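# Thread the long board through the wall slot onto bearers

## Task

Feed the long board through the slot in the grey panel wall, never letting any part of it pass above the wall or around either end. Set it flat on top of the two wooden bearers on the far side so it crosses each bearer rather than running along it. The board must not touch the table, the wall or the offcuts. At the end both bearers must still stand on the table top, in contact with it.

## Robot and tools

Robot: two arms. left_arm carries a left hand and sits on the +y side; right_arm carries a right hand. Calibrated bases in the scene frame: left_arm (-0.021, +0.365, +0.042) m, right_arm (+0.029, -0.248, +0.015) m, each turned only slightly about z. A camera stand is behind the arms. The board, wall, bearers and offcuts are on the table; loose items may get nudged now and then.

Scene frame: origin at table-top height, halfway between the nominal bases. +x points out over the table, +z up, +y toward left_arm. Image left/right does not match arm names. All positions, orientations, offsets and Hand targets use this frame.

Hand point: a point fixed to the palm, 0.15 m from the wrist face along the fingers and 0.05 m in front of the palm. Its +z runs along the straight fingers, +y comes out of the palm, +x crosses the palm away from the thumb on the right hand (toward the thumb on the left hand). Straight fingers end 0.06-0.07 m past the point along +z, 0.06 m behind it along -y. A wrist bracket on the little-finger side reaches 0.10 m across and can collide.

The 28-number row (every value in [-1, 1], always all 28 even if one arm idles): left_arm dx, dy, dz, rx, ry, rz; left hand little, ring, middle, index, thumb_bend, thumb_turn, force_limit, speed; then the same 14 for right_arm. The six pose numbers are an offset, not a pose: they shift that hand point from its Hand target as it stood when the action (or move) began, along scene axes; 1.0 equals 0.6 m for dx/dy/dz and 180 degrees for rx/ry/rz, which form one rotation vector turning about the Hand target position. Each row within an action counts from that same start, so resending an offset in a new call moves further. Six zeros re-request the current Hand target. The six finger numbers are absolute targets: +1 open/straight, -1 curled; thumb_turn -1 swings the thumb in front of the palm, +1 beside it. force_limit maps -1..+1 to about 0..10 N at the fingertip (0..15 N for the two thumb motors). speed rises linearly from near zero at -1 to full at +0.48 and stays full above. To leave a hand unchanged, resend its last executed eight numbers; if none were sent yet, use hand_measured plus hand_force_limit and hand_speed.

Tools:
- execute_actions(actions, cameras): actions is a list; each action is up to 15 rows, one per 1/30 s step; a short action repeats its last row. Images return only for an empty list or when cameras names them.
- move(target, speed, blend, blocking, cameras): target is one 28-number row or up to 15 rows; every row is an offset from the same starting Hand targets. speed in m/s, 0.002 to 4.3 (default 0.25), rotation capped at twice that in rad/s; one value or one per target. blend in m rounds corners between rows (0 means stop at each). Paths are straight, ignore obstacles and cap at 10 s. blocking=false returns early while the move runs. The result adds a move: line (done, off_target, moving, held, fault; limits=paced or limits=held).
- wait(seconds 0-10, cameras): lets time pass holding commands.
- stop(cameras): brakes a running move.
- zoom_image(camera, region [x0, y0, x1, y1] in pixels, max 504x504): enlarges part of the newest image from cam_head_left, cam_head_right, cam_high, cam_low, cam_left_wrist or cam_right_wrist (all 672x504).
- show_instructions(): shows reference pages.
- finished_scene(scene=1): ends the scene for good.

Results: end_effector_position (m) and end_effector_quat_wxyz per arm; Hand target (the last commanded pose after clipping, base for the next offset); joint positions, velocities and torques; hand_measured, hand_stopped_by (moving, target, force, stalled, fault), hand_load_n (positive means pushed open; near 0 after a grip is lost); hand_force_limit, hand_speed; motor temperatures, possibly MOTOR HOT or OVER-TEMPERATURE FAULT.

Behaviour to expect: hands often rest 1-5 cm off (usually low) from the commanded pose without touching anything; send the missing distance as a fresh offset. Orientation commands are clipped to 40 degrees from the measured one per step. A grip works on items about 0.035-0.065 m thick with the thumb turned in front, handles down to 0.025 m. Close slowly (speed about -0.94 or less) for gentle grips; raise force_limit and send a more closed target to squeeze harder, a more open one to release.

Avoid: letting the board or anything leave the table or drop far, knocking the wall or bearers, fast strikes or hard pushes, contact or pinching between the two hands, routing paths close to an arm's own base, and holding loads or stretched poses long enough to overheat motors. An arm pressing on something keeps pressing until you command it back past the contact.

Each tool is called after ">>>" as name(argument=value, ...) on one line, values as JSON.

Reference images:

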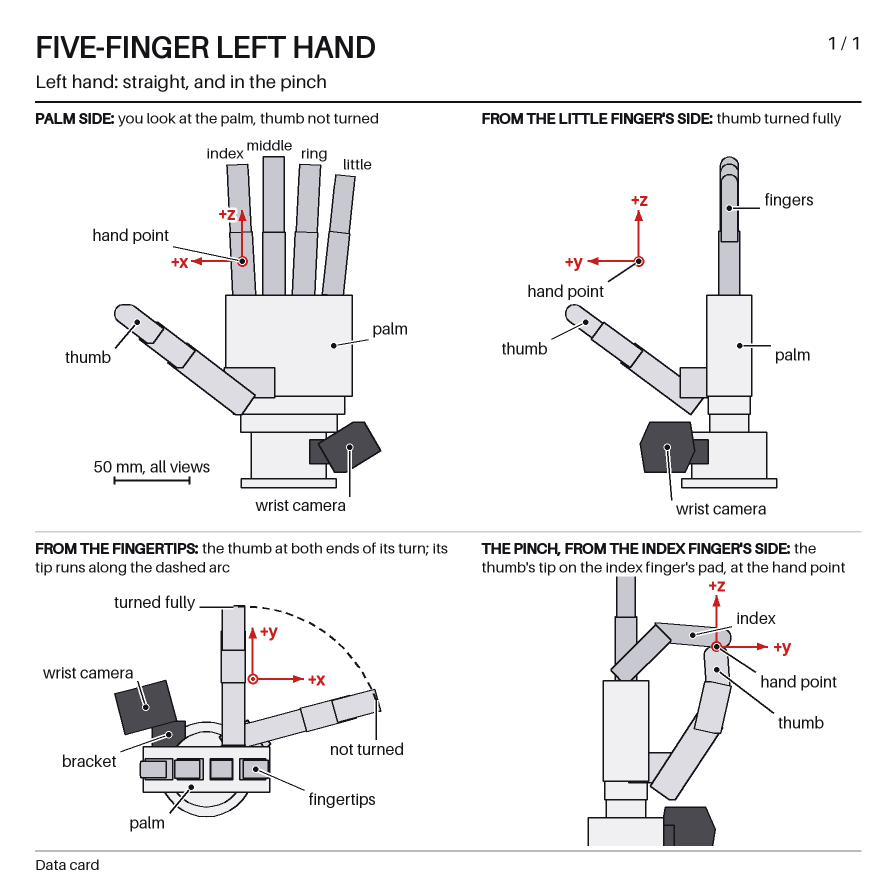

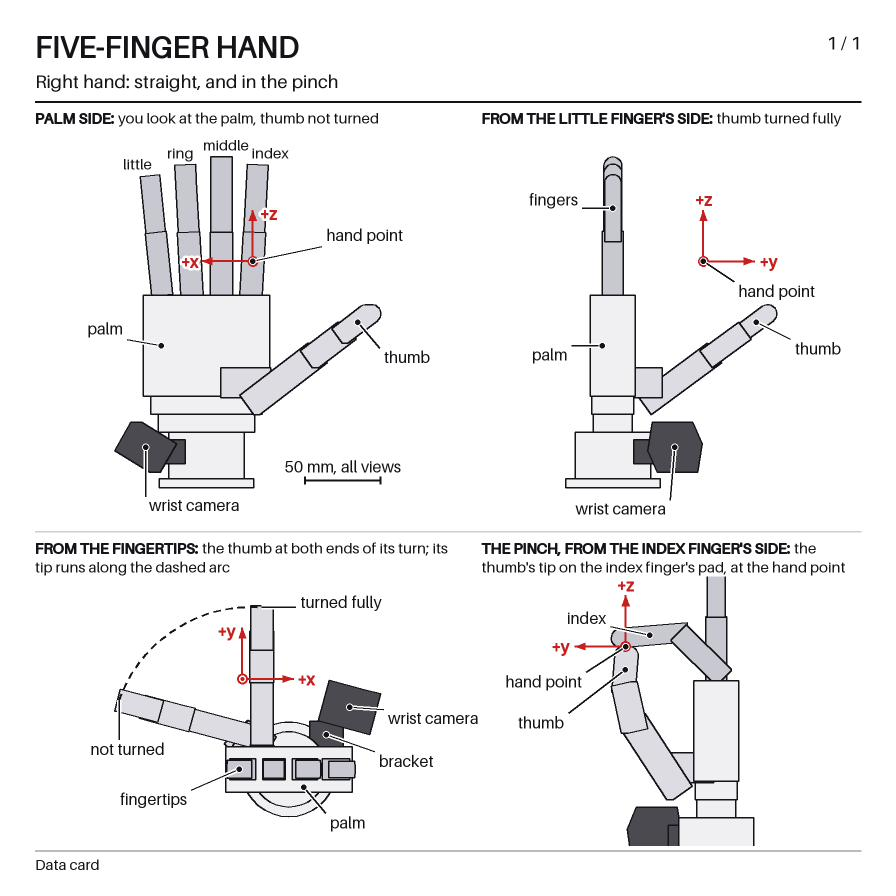

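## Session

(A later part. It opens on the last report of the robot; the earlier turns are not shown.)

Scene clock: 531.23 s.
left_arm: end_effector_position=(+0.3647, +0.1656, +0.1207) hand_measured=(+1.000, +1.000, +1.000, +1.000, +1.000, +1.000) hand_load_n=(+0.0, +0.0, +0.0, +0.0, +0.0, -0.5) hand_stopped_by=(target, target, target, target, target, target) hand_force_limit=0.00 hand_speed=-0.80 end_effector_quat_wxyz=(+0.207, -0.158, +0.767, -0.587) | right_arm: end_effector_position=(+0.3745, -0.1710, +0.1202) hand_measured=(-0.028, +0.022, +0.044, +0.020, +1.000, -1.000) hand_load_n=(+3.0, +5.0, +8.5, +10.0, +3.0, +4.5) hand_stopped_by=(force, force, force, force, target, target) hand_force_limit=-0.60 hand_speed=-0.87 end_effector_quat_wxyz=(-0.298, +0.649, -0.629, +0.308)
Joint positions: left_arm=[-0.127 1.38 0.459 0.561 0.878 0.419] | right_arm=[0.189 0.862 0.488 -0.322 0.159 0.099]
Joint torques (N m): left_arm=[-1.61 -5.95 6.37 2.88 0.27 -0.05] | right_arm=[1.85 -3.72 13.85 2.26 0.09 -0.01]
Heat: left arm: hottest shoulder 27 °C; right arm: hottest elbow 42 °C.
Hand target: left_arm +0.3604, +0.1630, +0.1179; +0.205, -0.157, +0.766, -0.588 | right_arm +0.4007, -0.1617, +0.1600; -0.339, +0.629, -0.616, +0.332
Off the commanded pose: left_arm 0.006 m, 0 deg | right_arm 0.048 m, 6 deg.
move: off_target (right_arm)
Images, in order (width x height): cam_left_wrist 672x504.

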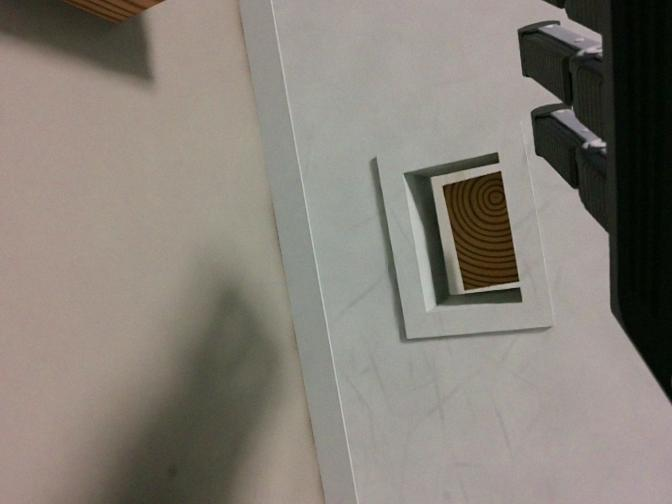

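>>> move(target=[0,0,0,0,0,0,1,1,1,1,1,1,0,-0.8,0.005,0.06,0,0,0,0,-0.4,-0.4,-0.55,-0.55,1,-1,-0.6,-0.87], speed=0.06, cameras=["cam_left_wrist","cam_high","cam_low"])

>>> zoom_image(camera="cam_left_wrist", region=[370, 140, 560, 330])

>>> zoom_image(camera="cam_high", region=[330, 40, 470, 200])

Scene clock: 536.60 s.
left_arm: end_effector_position=(+0.3647, +0.1656, +0.1207) hand_measured=(+1.000, +1.000, +1.000, +1.000, +1.000, +1.000) hand_load_n=(+0.0, +0.0, +0.0, +0.0, +0.0, +0.0) hand_stopped_by=(target, target, target, target, target, target) hand_force_limit=0.00 hand_speed=-0.80 end_effector_quat_wxyz=(+0.207, -0.158, +0.767, -0.587) | right_arm: end_effector_position=(+0.3707, -0.1433, +0.1158) hand_measured=(-0.028, +0.022, +0.044, +0.020, +1.000, -1.000) hand_load_n=(+2.5, +4.5, +8.0, +10.0, +3.0, +5.0) hand_stopped_by=(force, force, force, force, target, target) hand_force_limit=-0.60 hand_speed=-0.87 end_effector_quat_wxyz=(-0.294, +0.652, -0.624, +0.315)
Joint positions: left_arm=[-0.127 1.38 0.459 0.561 0.878 0.419] | right_arm=[0.317 0.884 0.488 -0.313 0.267 0.164]
Joint torques (N m): left_arm=[-1.38 -5.95 6.39 2.85 0.26 -0.06] | right_arm=[2.32 -2.55 15.69 2 0.13 0.08]
Heat: left arm: hottest shoulder 27 °C; right arm: hottest elbow 42 °C.
Hand target: left_arm +0.3604, +0.1630, +0.1179; +0.205, -0.157, +0.766, -0.588 | right_arm +0.4037, -0.1256, +0.1599; -0.339, +0.629, -0.616, +0.332
Off the commanded pose: left_arm 0.006 m, 0 deg | right_arm 0.058 m, 6 deg.
move: off_target (right_arm)
Images, in order (width x height): cam_high 672x504, cam_low 672x504, cam_left_wrist 672x504.

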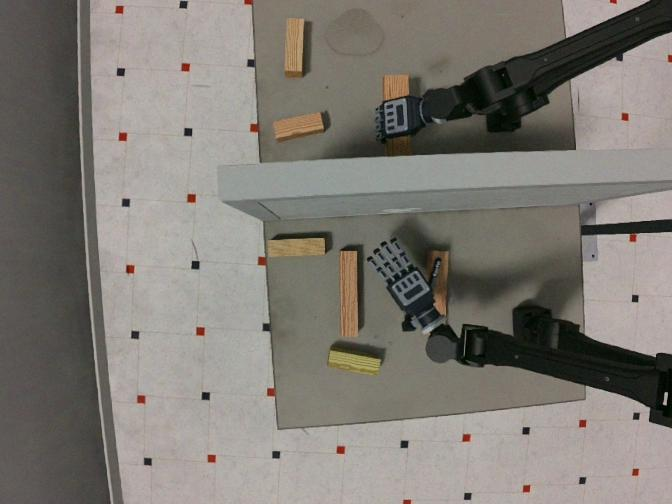

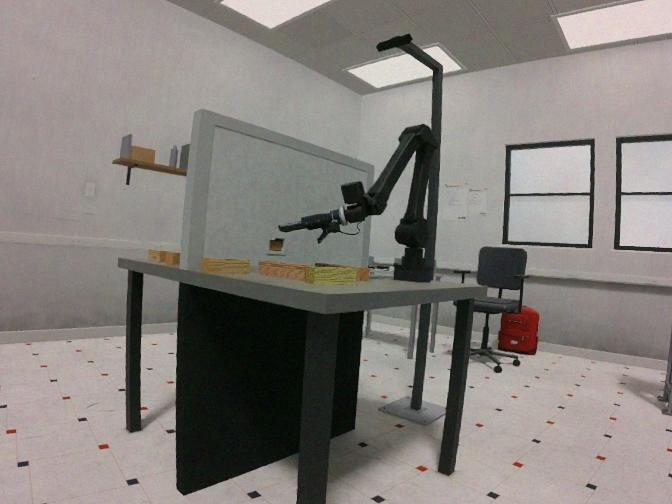

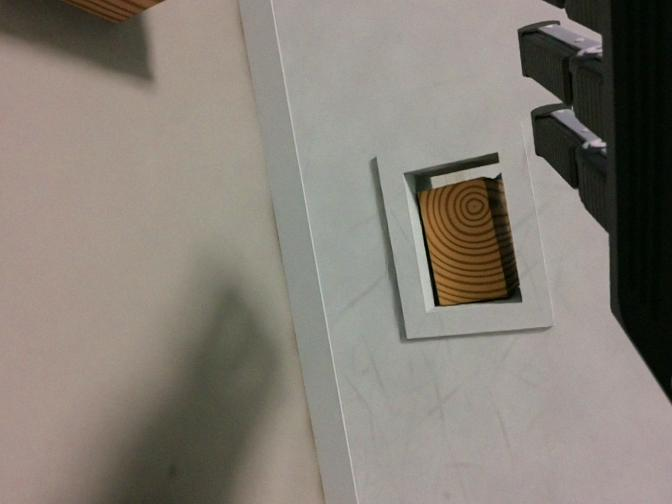

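Scaled by 2.653 from the camera's 672x504 image, which has a finer 960x720 frame.

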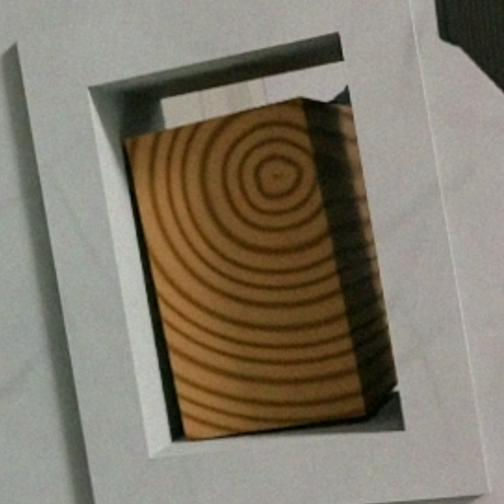

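Scaled by 3.150 from the camera's 672x504 image, which has a finer 960x720 frame.

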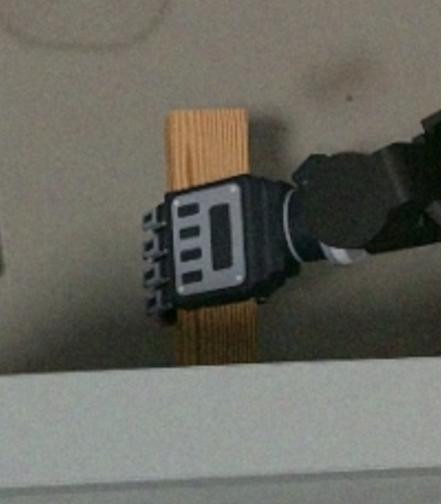

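>>> move(target=[0,0,0,0,0,0,1,1,1,1,1,1,0,-0.8,0.012,0.04,0.006,0,0,0,-0.4,-0.4,-0.55,-0.55,1,-1,-0.6,-0.87], speed=0.06, cameras=["cam_left_wrist","cam_high","cam_low"])

>>> zoom_image(camera="cam_left_wrist", region=[340, 120, 560, 340])

>>> zoom_image(camera="cam_high", region=[330, 40, 470, 200])

Scene clock: 543.70 s.
left_arm: end_effector_position=(+0.3647, +0.1656, +0.1207) hand_measured=(+1.000, +1.000, +1.000, +1.000, +1.000, +1.000) hand_load_n=(+0.0, +0.0, +0.0, +0.0, +0.0, -0.5) hand_stopped_by=(target, target, target, target, target, target) hand_force_limit=0.00 hand_speed=-0.80 end_effector_quat_wxyz=(+0.207, -0.158, +0.767, -0.587) | right_arm: end_effector_position=(+0.3735, -0.1219, +0.1148) hand_measured=(-0.028, +0.022, +0.044, +0.020, +1.000, -1.000) hand_load_n=(+3.0, +5.0, +8.5, +9.5, +3.0, +3.5) hand_stopped_by=(force, force, force, force, target, target) hand_force_limit=-0.60 hand_speed=-0.87 end_effector_quat_wxyz=(-0.291, +0.656, -0.622, +0.315)
Joint positions: left_arm=[-0.127 1.38 0.459 0.561 0.878 0.419] | right_arm=[0.393 0.931 0.513 -0.313 0.323 0.211]
Joint torques (N m): left_arm=[-1.49 -6.01 6.37 2.86 0.27 -0.05] | right_arm=[1.96 -2.96 16.58 1.91 0.27 0.09]
Heat: left arm: hottest shoulder 27 °C; right arm: hottest elbow 42 °C.
Hand target: left_arm +0.3604, +0.1630, +0.1179; +0.205, -0.157, +0.766, -0.588 | right_arm +0.4109, -0.1016, +0.1635; -0.339, +0.629, -0.616, +0.332
Off the commanded pose: left_arm 0.006 m, 0 deg | right_arm 0.065 m, 7 deg.
move: off_target (right_arm)
Images, in order (width x height): cam_high 672x504, cam_low 672x504, cam_left_wrist 672x504.

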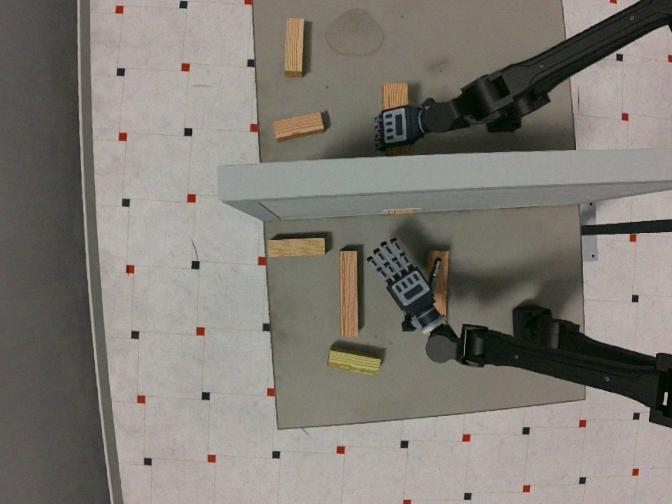

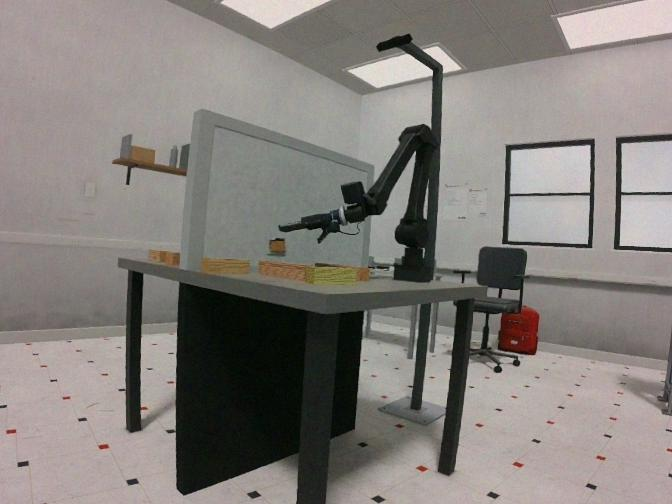

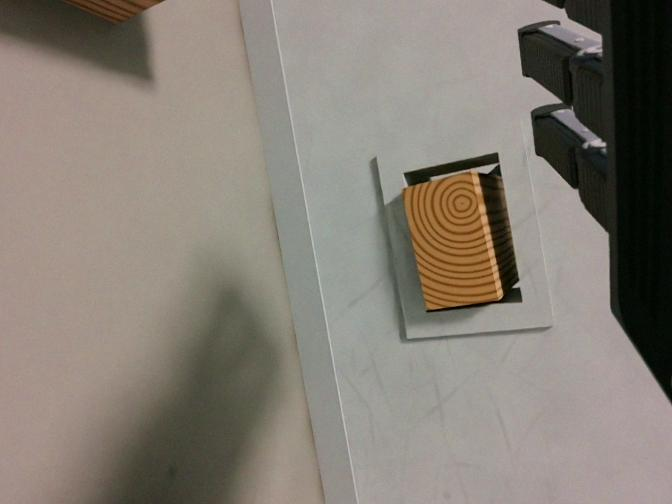

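Scaled by 2.291 from the camera's 672x504 image, which has a finer 960x720 frame.

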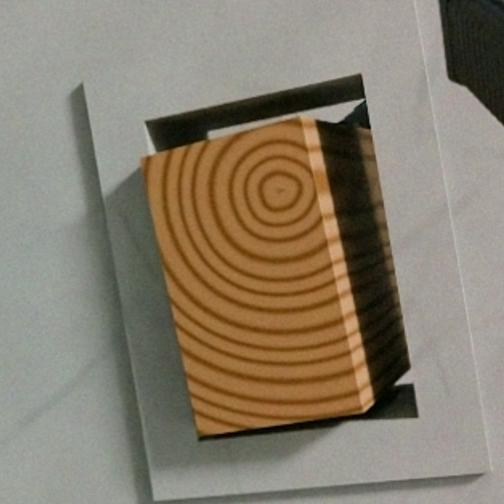

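Scaled by 3.150 from the camera's 672x504 image, which has a finer 960x720 frame.

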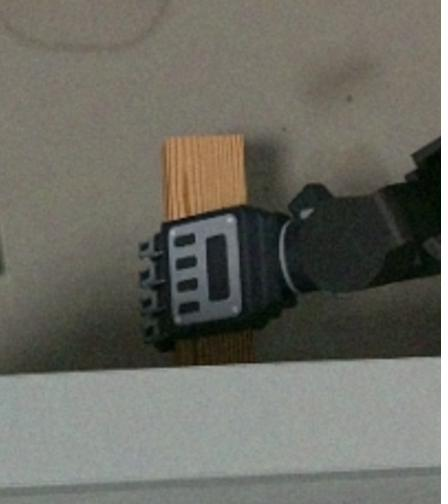

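>>> move(target=[[-0.034,0.062,0.2035,0.0374,0.148,0.3413,1,1,1,1,1,-1,0.1,-0.2,0,0,0,0,0,0,-0.4,-0.4,-0.55,-0.55,1,-1,-0.6,-0.87],[0,-0.072,0.137,0.0374,0.148,0.3413,1,1,1,1,1,-1,0.1,-0.2,0,0,0,0,0,0,-0.4,-0.4,-0.55,-0.55,1,-1,-0.6,-0.87]], speed=0.25, blend=0.02, cameras=["all"])

Scene clock: 558.77 s.
left_arm: end_effector_position=(+0.3381, +0.1396, +0.1703) hand_measured=(+1.000, +1.000, +1.000, +1.000, +1.000, -1.000) hand_load_n=(-0.5, +0.0, +0.0, +0.0, +0.0, +0.0) hand_stopped_by=(target, target, target, target, target, target) hand_force_limit=0.10 hand_speed=-0.20 end_effector_quat_wxyz=(-0.306, +0.637, -0.652, +0.277) | right_arm: end_effector_position=(+0.3735, -0.1220, +0.1148) hand_measured=(-0.028, +0.022, +0.044, +0.020, +1.000, -1.000) hand_load_n=(+3.0, +5.0, +8.5, +9.5, +3.0, +3.5) hand_stopped_by=(force, force, force, force, target, target) hand_force_limit=-0.60 hand_speed=-0.87 end_effector_quat_wxyz=(-0.291, +0.655, -0.622, +0.315)
Joint positions: left_arm=[-0.681 1.128 0.746 -0.475 -0.512 -0.454] | right_arm=[0.393 0.931 0.513 -0.313 0.323 0.211]
Joint torques (N m): left_arm=[-1.38 -4.42 16.1 2.41 -0.34 -0.04] | right_arm=[2.02 -2.84 16.58 1.89 0.3 0.06]
Motor temperatures (°C): left_arm=[23 27 25 20 22 20] | right_arm=[20 24 46 24 23 23]
Heat: left arm: hottest shoulder 27 °C; right arm: hottest elbow 46 °C.
Hand target: left_arm +0.3604, +0.1199, +0.2001; -0.309, +0.636, -0.636, +0.309 | right_arm +0.4109, -0.1017, +0.1635; -0.339, +0.629, -0.616, +0.332
Off the commanded pose: left_arm 0.042 m, 4 deg | right_arm 0.065 m, 7 deg.
move: off_target (left_arm, right_arm)

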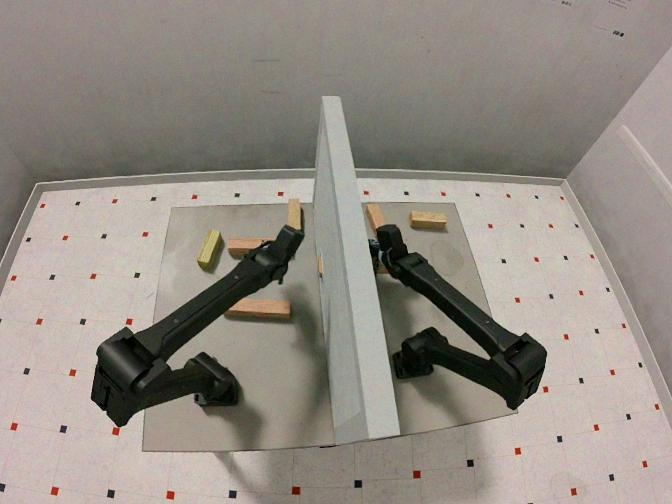

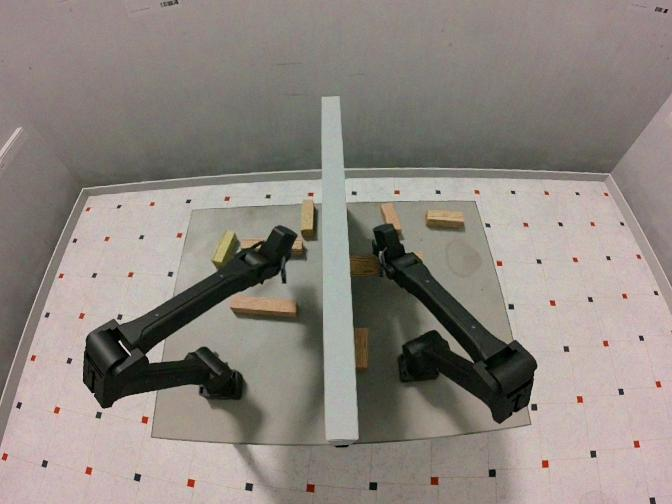

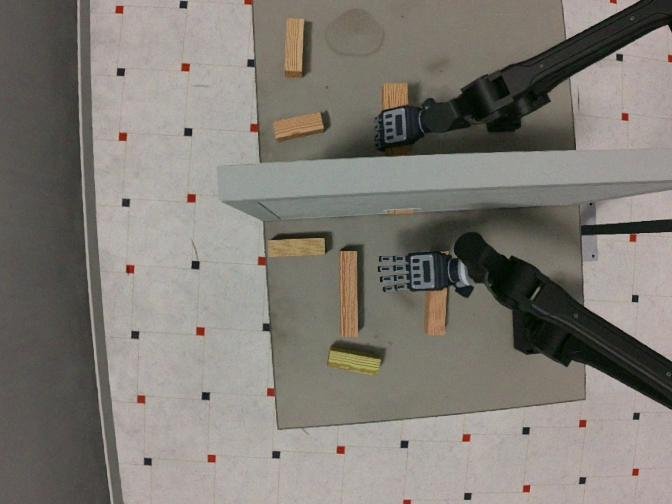

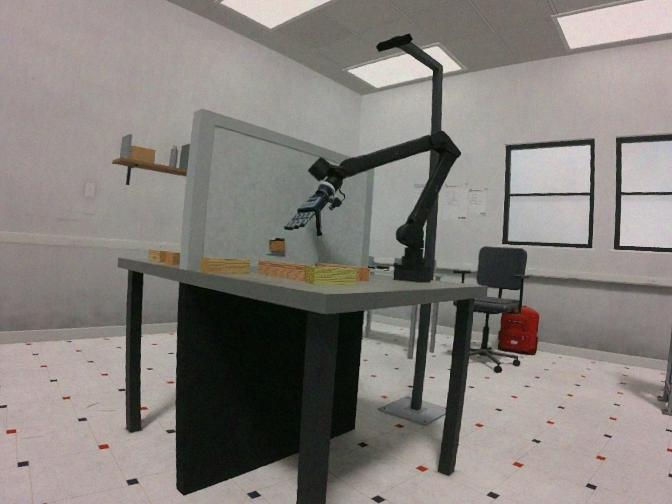

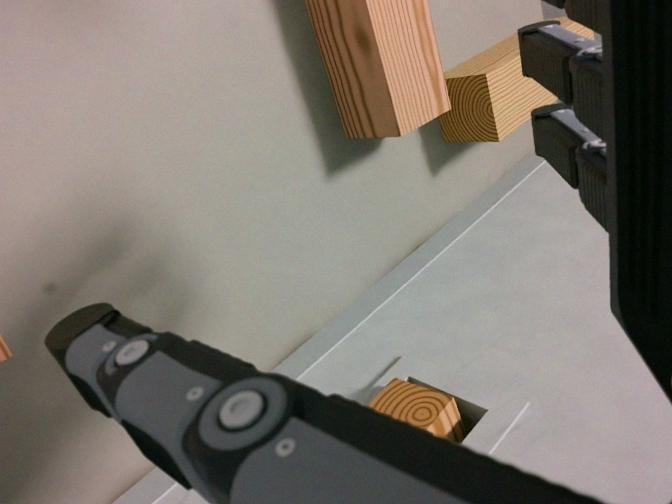

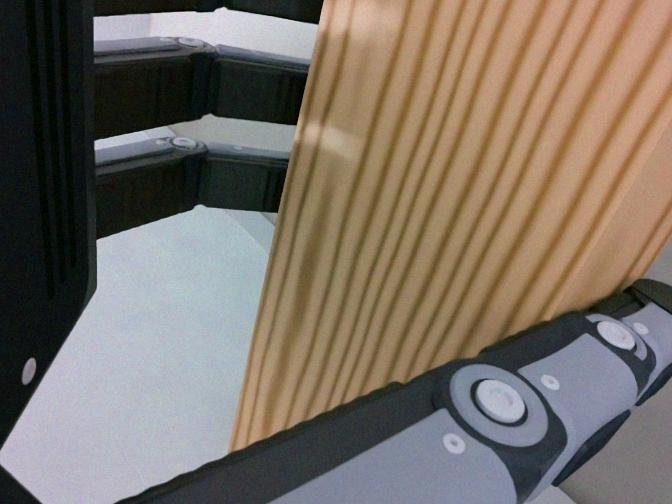

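>>> move(target=[0,0,0,0,0,0,1,1,1,1,1,-1,0.1,-0.2,0.006,0.06,0.003,0,0,0,-0.4,-0.4,-0.55,-0.55,1,-1,-0.6,-0.87], speed=0.06, cameras=["cam_left_wrist","cam_high","cam_low"])

>>> zoom_image(camera="cam_high", region=[330, 50, 490, 310])

Scene clock: 566.00 s.
left_arm: end_effector_position=(+0.3381, +0.1396, +0.1703) hand_measured=(+1.000, +1.000, +1.000, +1.000, +1.000, -1.000) hand_load_n=(+0.0, +0.0, +0.0, +0.0, +0.0, +0.0) hand_stopped_by=(target, target, target, target, target, target) hand_force_limit=0.10 hand_speed=-0.20 end_effector_quat_wxyz=(-0.306, +0.637, -0.651, +0.277) | right_arm: end_effector_position=(+0.3788, -0.0907, +0.1161) hand_measured=(-0.028, +0.022, +0.044, +0.020, +1.000, -1.000) hand_load_n=(+2.5, +5.0, +8.0, +9.5, +3.0, +4.5) hand_stopped_by=(force, force, force, force, target, target) hand_force_limit=-0.60 hand_speed=-0.87 end_effector_quat_wxyz=(-0.288, +0.658, -0.618, +0.321)
Joint positions: left_arm=[-0.681 1.128 0.746 -0.475 -0.512 -0.454] | right_arm=[0.499 1 0.557 -0.313 0.41 0.274]
Joint torques (N m): left_arm=[-1.44 -4.42 16.17 2.43 -0.34 -0.04] | right_arm=[1.96 -3.84 16.59 1.72 0.29 0.11]
Heat: left arm: hottest shoulder 27 °C; right arm: hottest elbow 47 °C.
Hand target: left_arm +0.3604, +0.1198, +0.2001; -0.309, +0.636, -0.636, +0.309 | right_arm +0.4145, -0.0657, +0.1654; -0.339, +0.629, -0.616, +0.332
Off the commanded pose: left_arm 0.042 m, 4 deg | right_arm 0.066 m, 7 deg.
move: off_target (left_arm, right_arm)
Images, in order (width x height): cam_high 672x504, cam_low 672x504, cam_left_wrist 672x504.

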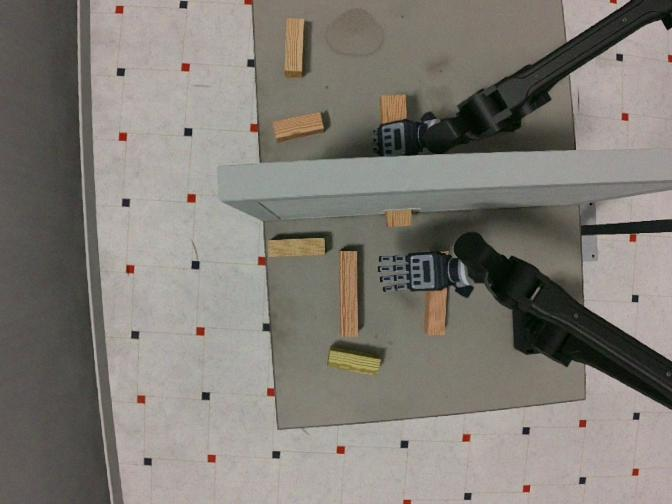

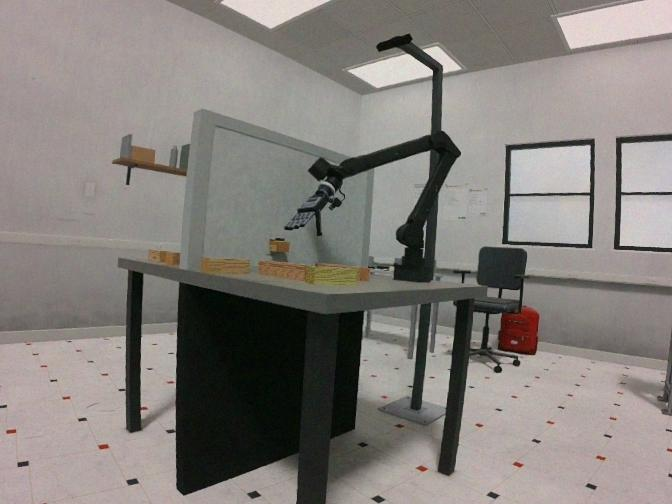

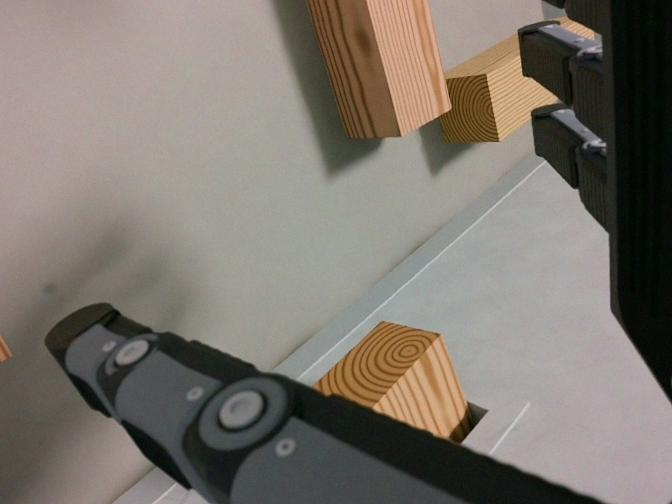

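Scaled by 1.938 from the camera's 672x504 image, which has a finer 960x720 frame.

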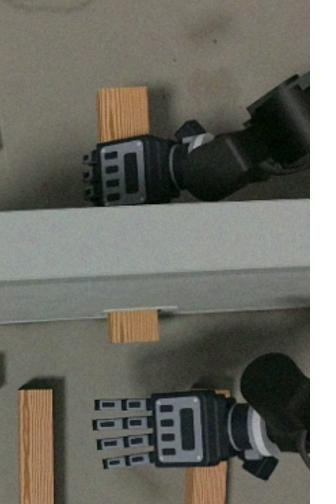

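>>> move(target=[0,0,0,0,0,0,1,1,1,1,1,-1,0.1,-0.2,0.004,0.045,0.002,0,0,0,-0.4,-0.4,-0.55,-0.55,1,-1,-0.6,-0.87], speed=0.05, cameras=["cam_left_wrist","cam_high","cam_head_left"])

>>> zoom_image(camera="cam_high", region=[350, 90, 490, 250])

>>> zoom_image(camera="cam_head_left", region=[230, 200, 360, 320])

Scene clock: 571.27 s.
left_arm: end_effector_position=(+0.3381, +0.1396, +0.1703) hand_measured=(+1.000, +1.000, +1.000, +1.000, +1.000, -1.000) hand_load_n=(+0.0, +0.0, +0.0, +0.0, +0.0, +0.0) hand_stopped_by=(target, target, target, target, target, target) hand_force_limit=0.10 hand_speed=-0.20 end_effector_quat_wxyz=(-0.306, +0.637, -0.651, +0.277) | right_arm: end_effector_position=(+0.3805, -0.0674, +0.1151) hand_measured=(-0.028, +0.022, +0.044, +0.020, +1.000, -1.000) hand_load_n=(+3.5, +5.0, +8.0, +8.5, +3.5, +2.5) hand_stopped_by=(force, force, force, force, target, target) hand_force_limit=-0.60 hand_speed=-0.87 end_effector_quat_wxyz=(-0.286, +0.662, -0.612, +0.324)
Joint positions: left_arm=[-0.681 1.128 0.746 -0.475 -0.512 -0.454] | right_arm=[0.571 1.051 0.588 -0.313 0.463 0.312]
Joint torques (N m): left_arm=[-1.49 -4.37 16.14 2.36 -0.34 -0.04] | right_arm=[1.73 -4.37 17.1 1.4 0.41 0.19]
Heat: left arm: hottest shoulder 27 °C; right arm: hottest elbow 48 °C.
Hand target: left_arm +0.3604, +0.1198, +0.2001; -0.309, +0.636, -0.636, +0.309 | right_arm +0.4169, -0.0387, +0.1665; -0.339, +0.629, -0.616, +0.332
Off the commanded pose: left_arm 0.042 m, 4 deg | right_arm 0.069 m, 7 deg.
move: off_target (left_arm, right_arm)
Images, in order (width x height): cam_head_left 672x504, cam_high 672x504, cam_left_wrist 672x504.

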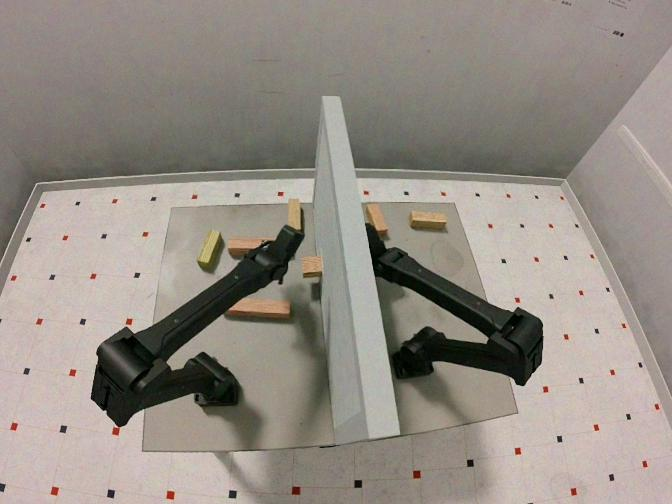

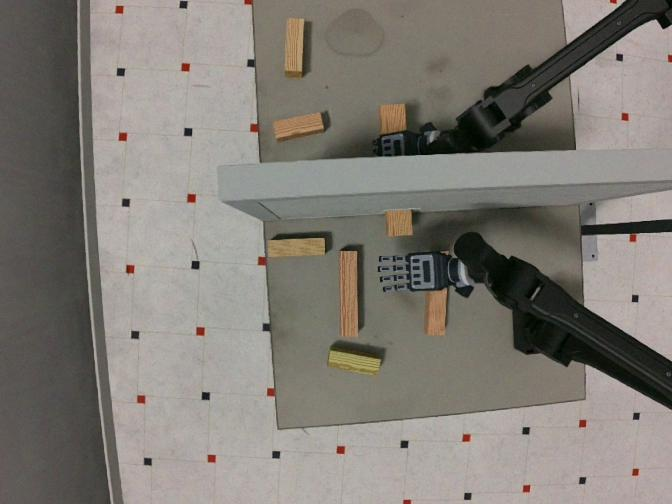

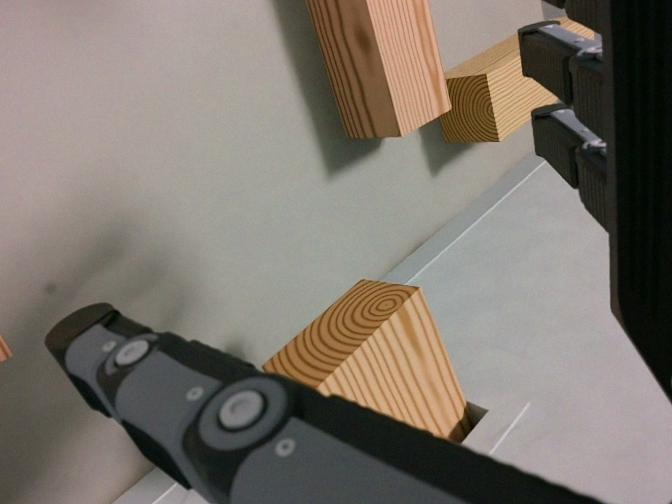

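Scaled by 3.150 from the camera's 672x504 image, which has a finer 960x720 frame.

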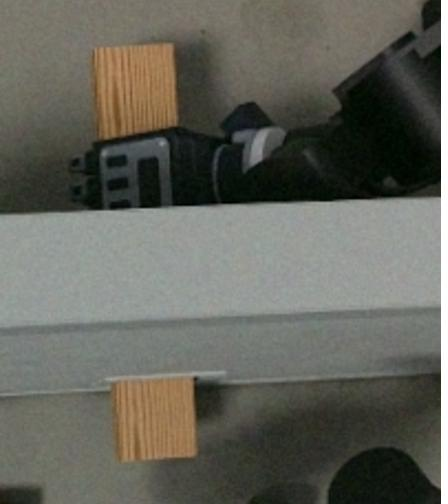

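Scaled by 3.877 from the camera's 672x504 image, which has a finer 960x720 frame.

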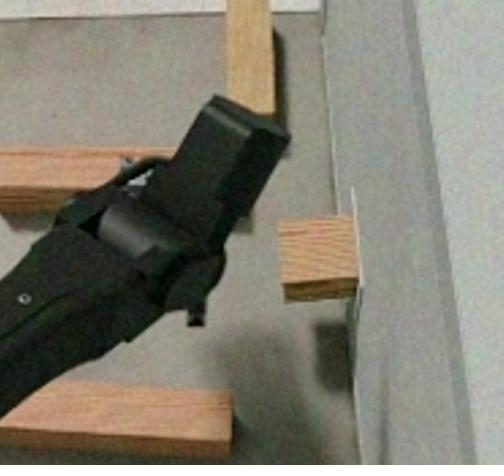

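>>> move(target=[[0.0077,-0.066,-0.008,0,0,0,1,1,1,1,1,-1,0.1,-0.2,0.002,0.017,0.001,0,0,0,-0.4,-0.4,-0.55,-0.55,1,-1,-0.6,-0.87],[0.0077,-0.103,-0.05,0,0,0,1,1,1,1,1,-1,0.1,-0.2,0.002,0.017,0.001,0,0,0,-0.4,-0.4,-0.55,-0.55,1,-1,-0.6,-0.87]], speed=0.08, blend=0.01, cameras=["all"])

>>> zoom_image(camera="cam_high", region=[350, 90, 490, 290])

Scene clock: 592.97 s.
left_arm: end_effector_position=(+0.3443, +0.0824, +0.1427) hand_measured=(+1.000, +1.000, +1.000, +1.000, +1.000, -1.000) hand_load_n=(+0.0, +0.0, +0.0, -0.5, +0.0, +0.0) hand_stopped_by=(target, target, target, target, target, target) hand_force_limit=0.10 hand_speed=-0.20 end_effector_quat_wxyz=(-0.310, +0.635, -0.651, +0.276) | right_arm: end_effector_position=(+0.3799, -0.0629, +0.1154) hand_measured=(-0.028, +0.022, +0.044, +0.020, +1.000, -1.000) hand_load_n=(+3.5, +5.0, +7.5, +8.5, +3.5, +2.0) hand_stopped_by=(force, force, force, force, target, target) hand_force_limit=-0.60 hand_speed=-0.87 end_effector_quat_wxyz=(-0.286, +0.662, -0.612, +0.326)
Joint positions: left_arm=[-0.797 1.296 0.806 -0.421 -0.592 -0.555] | right_arm=[0.587 1.057 0.592 -0.313 0.476 0.321]
Joint torques (N m): left_arm=[-1.49 -6.3 15.53 2.29 -0.4 -0.01] | right_arm=[2.73 -3.55 18.02 1.21 0.6 0.27]
Heat: left arm: hottest elbow 28 °C; right arm: hottest elbow 46 °C.
Hand target: left_arm +0.3651, +0.0580, +0.1701; -0.309, +0.636, -0.636, +0.309 | right_arm +0.4180, -0.0284, +0.1671; -0.339, +0.629, -0.616, +0.332
Off the commanded pose: left_arm 0.042 m, 4 deg | right_arm 0.073 m, 7 deg.
move: off_target (left_arm, right_arm)

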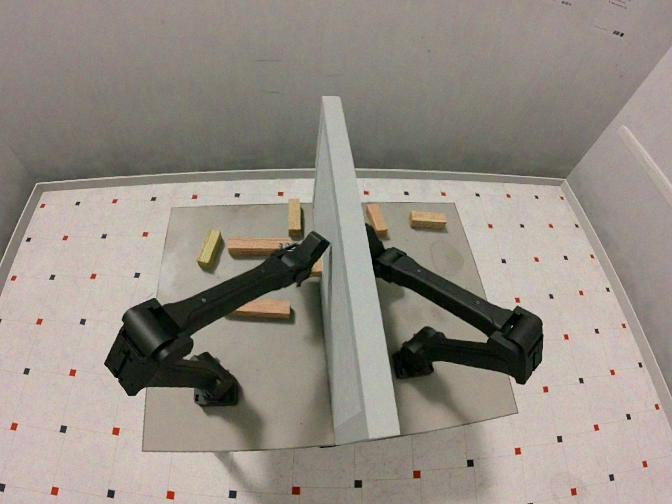

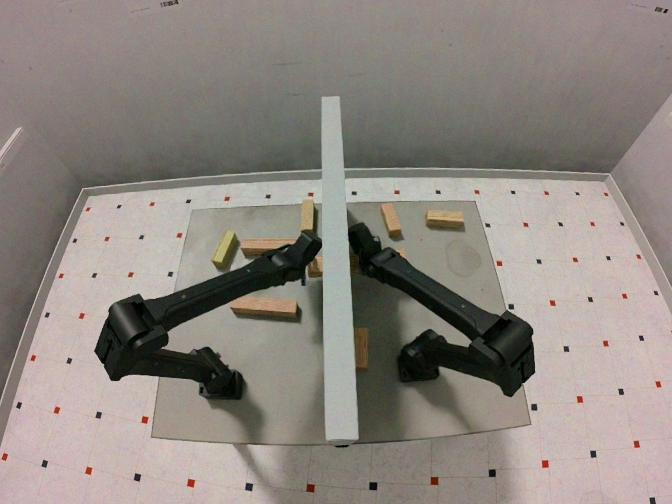

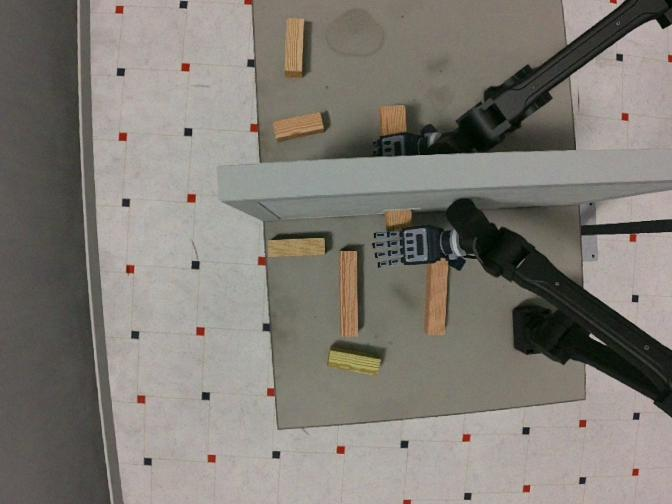

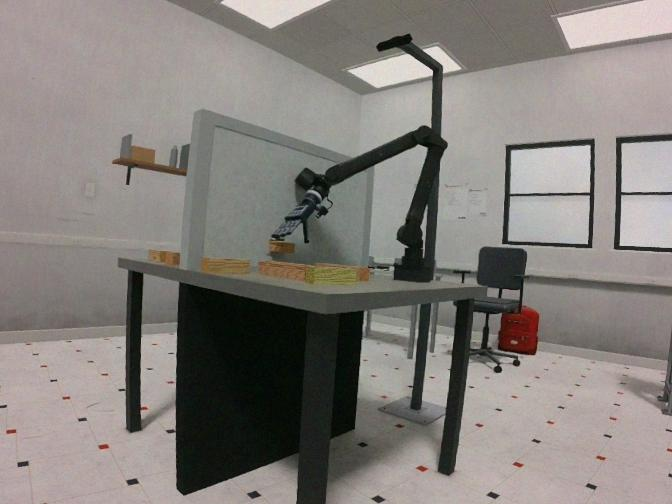

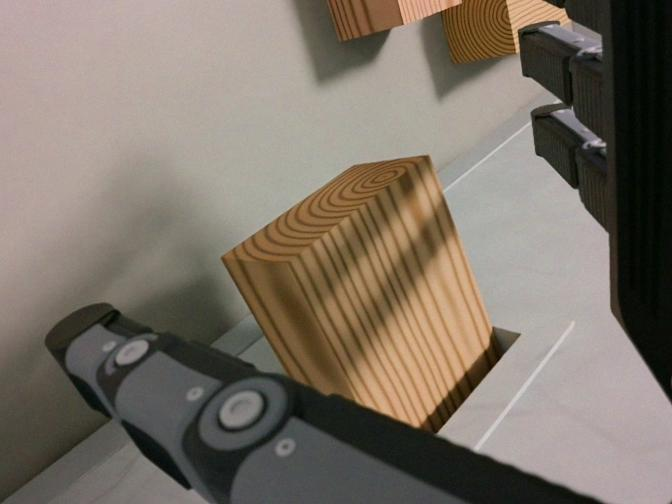

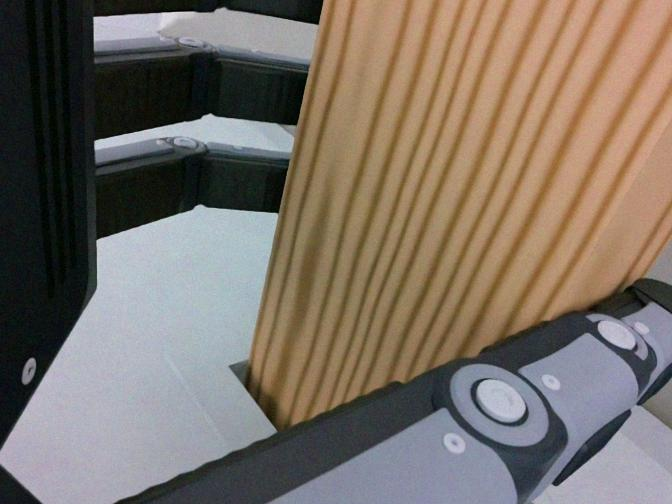

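Scaled by 2.520 from the camera's 672x504 image, which has a finer 960x720 frame.

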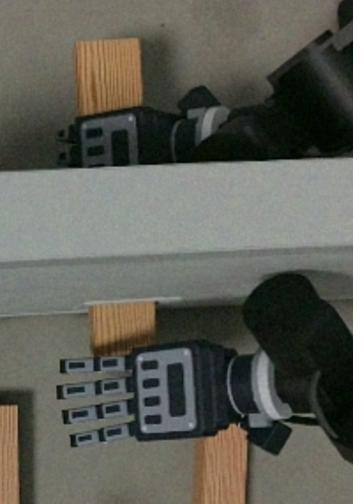

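>>> move(target=[0,-0.04,0,0,0,0,1,1,1,1,1,-1,0.1,-0.2,0,0,0,0,0,0,-0.4,-0.4,-0.55,-0.55,1,-1,-0.6,-0.87], speed=0.08, cameras=["cam_high","cam_left_wrist","cam_low"])

>>> zoom_image(camera="cam_high", region=[350, 90, 490, 290])

>>> zoom_image(camera="cam_low", region=[230, 150, 370, 290])

Scene clock: 600.13 s.
left_arm: end_effector_position=(+0.3474, +0.0795, +0.1461) hand_measured=(+1.000, +1.000, +1.000, +1.000, +1.000, -1.000) hand_load_n=(+0.0, +0.0, +0.0, +0.0, +0.0, +0.0) hand_stopped_by=(target, target, target, target, target, target) hand_force_limit=0.10 hand_speed=-0.20 end_effector_quat_wxyz=(-0.315, +0.646, -0.635, +0.282) | right_arm: end_effector_position=(+0.3799, -0.0629, +0.1154) hand_measured=(-0.028, +0.022, +0.044, +0.020, +1.000, -1.000) hand_load_n=(+3.5, +5.5, +7.5, +8.0, +3.5, +2.0) hand_stopped_by=(force, force, force, force, target, target) hand_force_limit=-0.60 hand_speed=-0.87 end_effector_quat_wxyz=(-0.286, +0.662, -0.612, +0.326)
Joint positions: left_arm=[-0.805 1.3 0.812 -0.421 -0.619 -0.594] | right_arm=[0.587 1.057 0.592 -0.313 0.476 0.321]
Joint torques (N m): left_arm=[-4.37 -3.31 18.7 1.37 -0.41 -0.04] | right_arm=[2.67 -3.6 18.03 1.21 0.6 0.27]
Motor temperatures (°C): left_arm=[23 27 30 20 22 20] | right_arm=[20 24 48 23 23 23]
Heat: left arm: hottest elbow 30 °C; right arm: hottest elbow 48 °C.
Hand target: left_arm +0.3651, +0.0339, +0.1703; -0.309, +0.636, -0.636, +0.309 | right_arm +0.4180, -0.0284, +0.1671; -0.339, +0.629, -0.616, +0.332
Off the commanded pose: left_arm 0.054 m, 3 deg | right_arm 0.073 m, 7 deg.
move: off_target (left_arm, right_arm)
Images, in order (width x height): cam_high 672x504, cam_low 672x504, cam_left_wrist 672x504.

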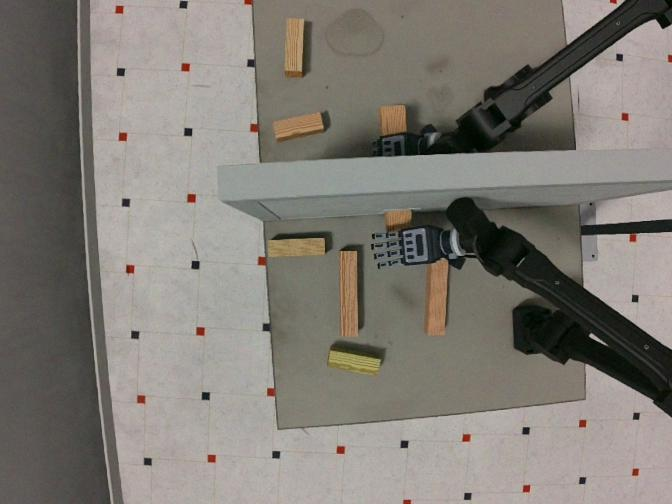

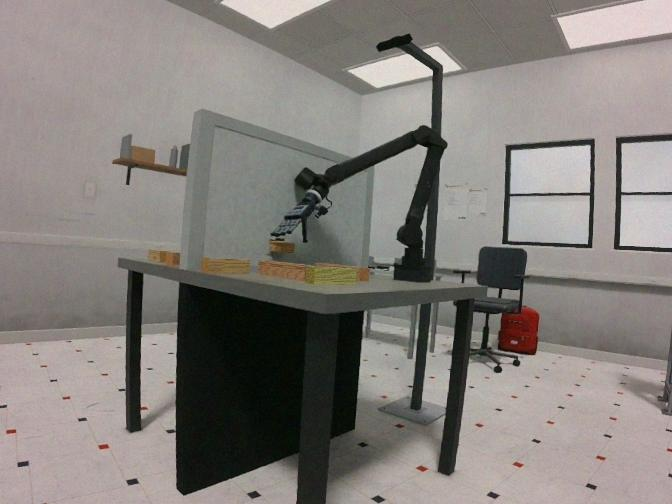

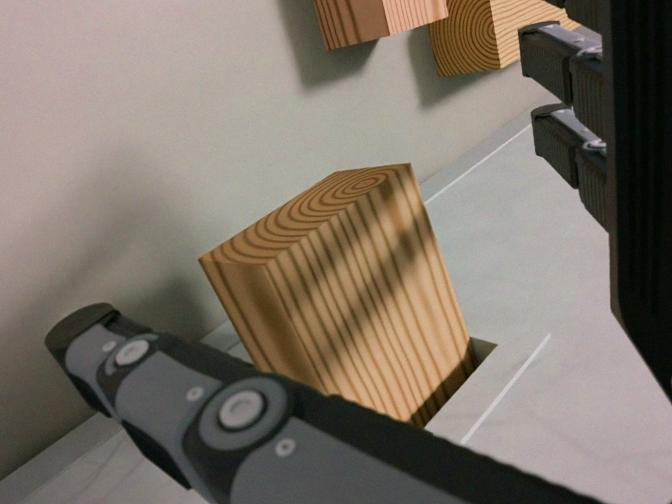

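Scaled by 2.520 from the camera's 672x504 image, which has a finer 960x720 frame.

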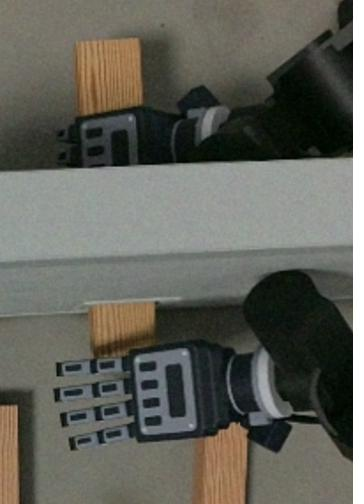

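Scaled by 3.600 from the camera's 672x504 image, which has a finer 960x720 frame.

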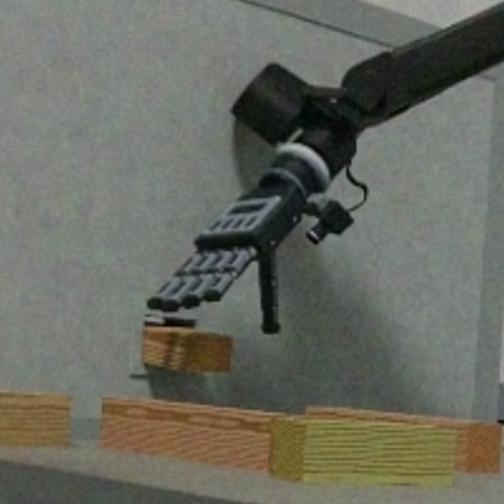

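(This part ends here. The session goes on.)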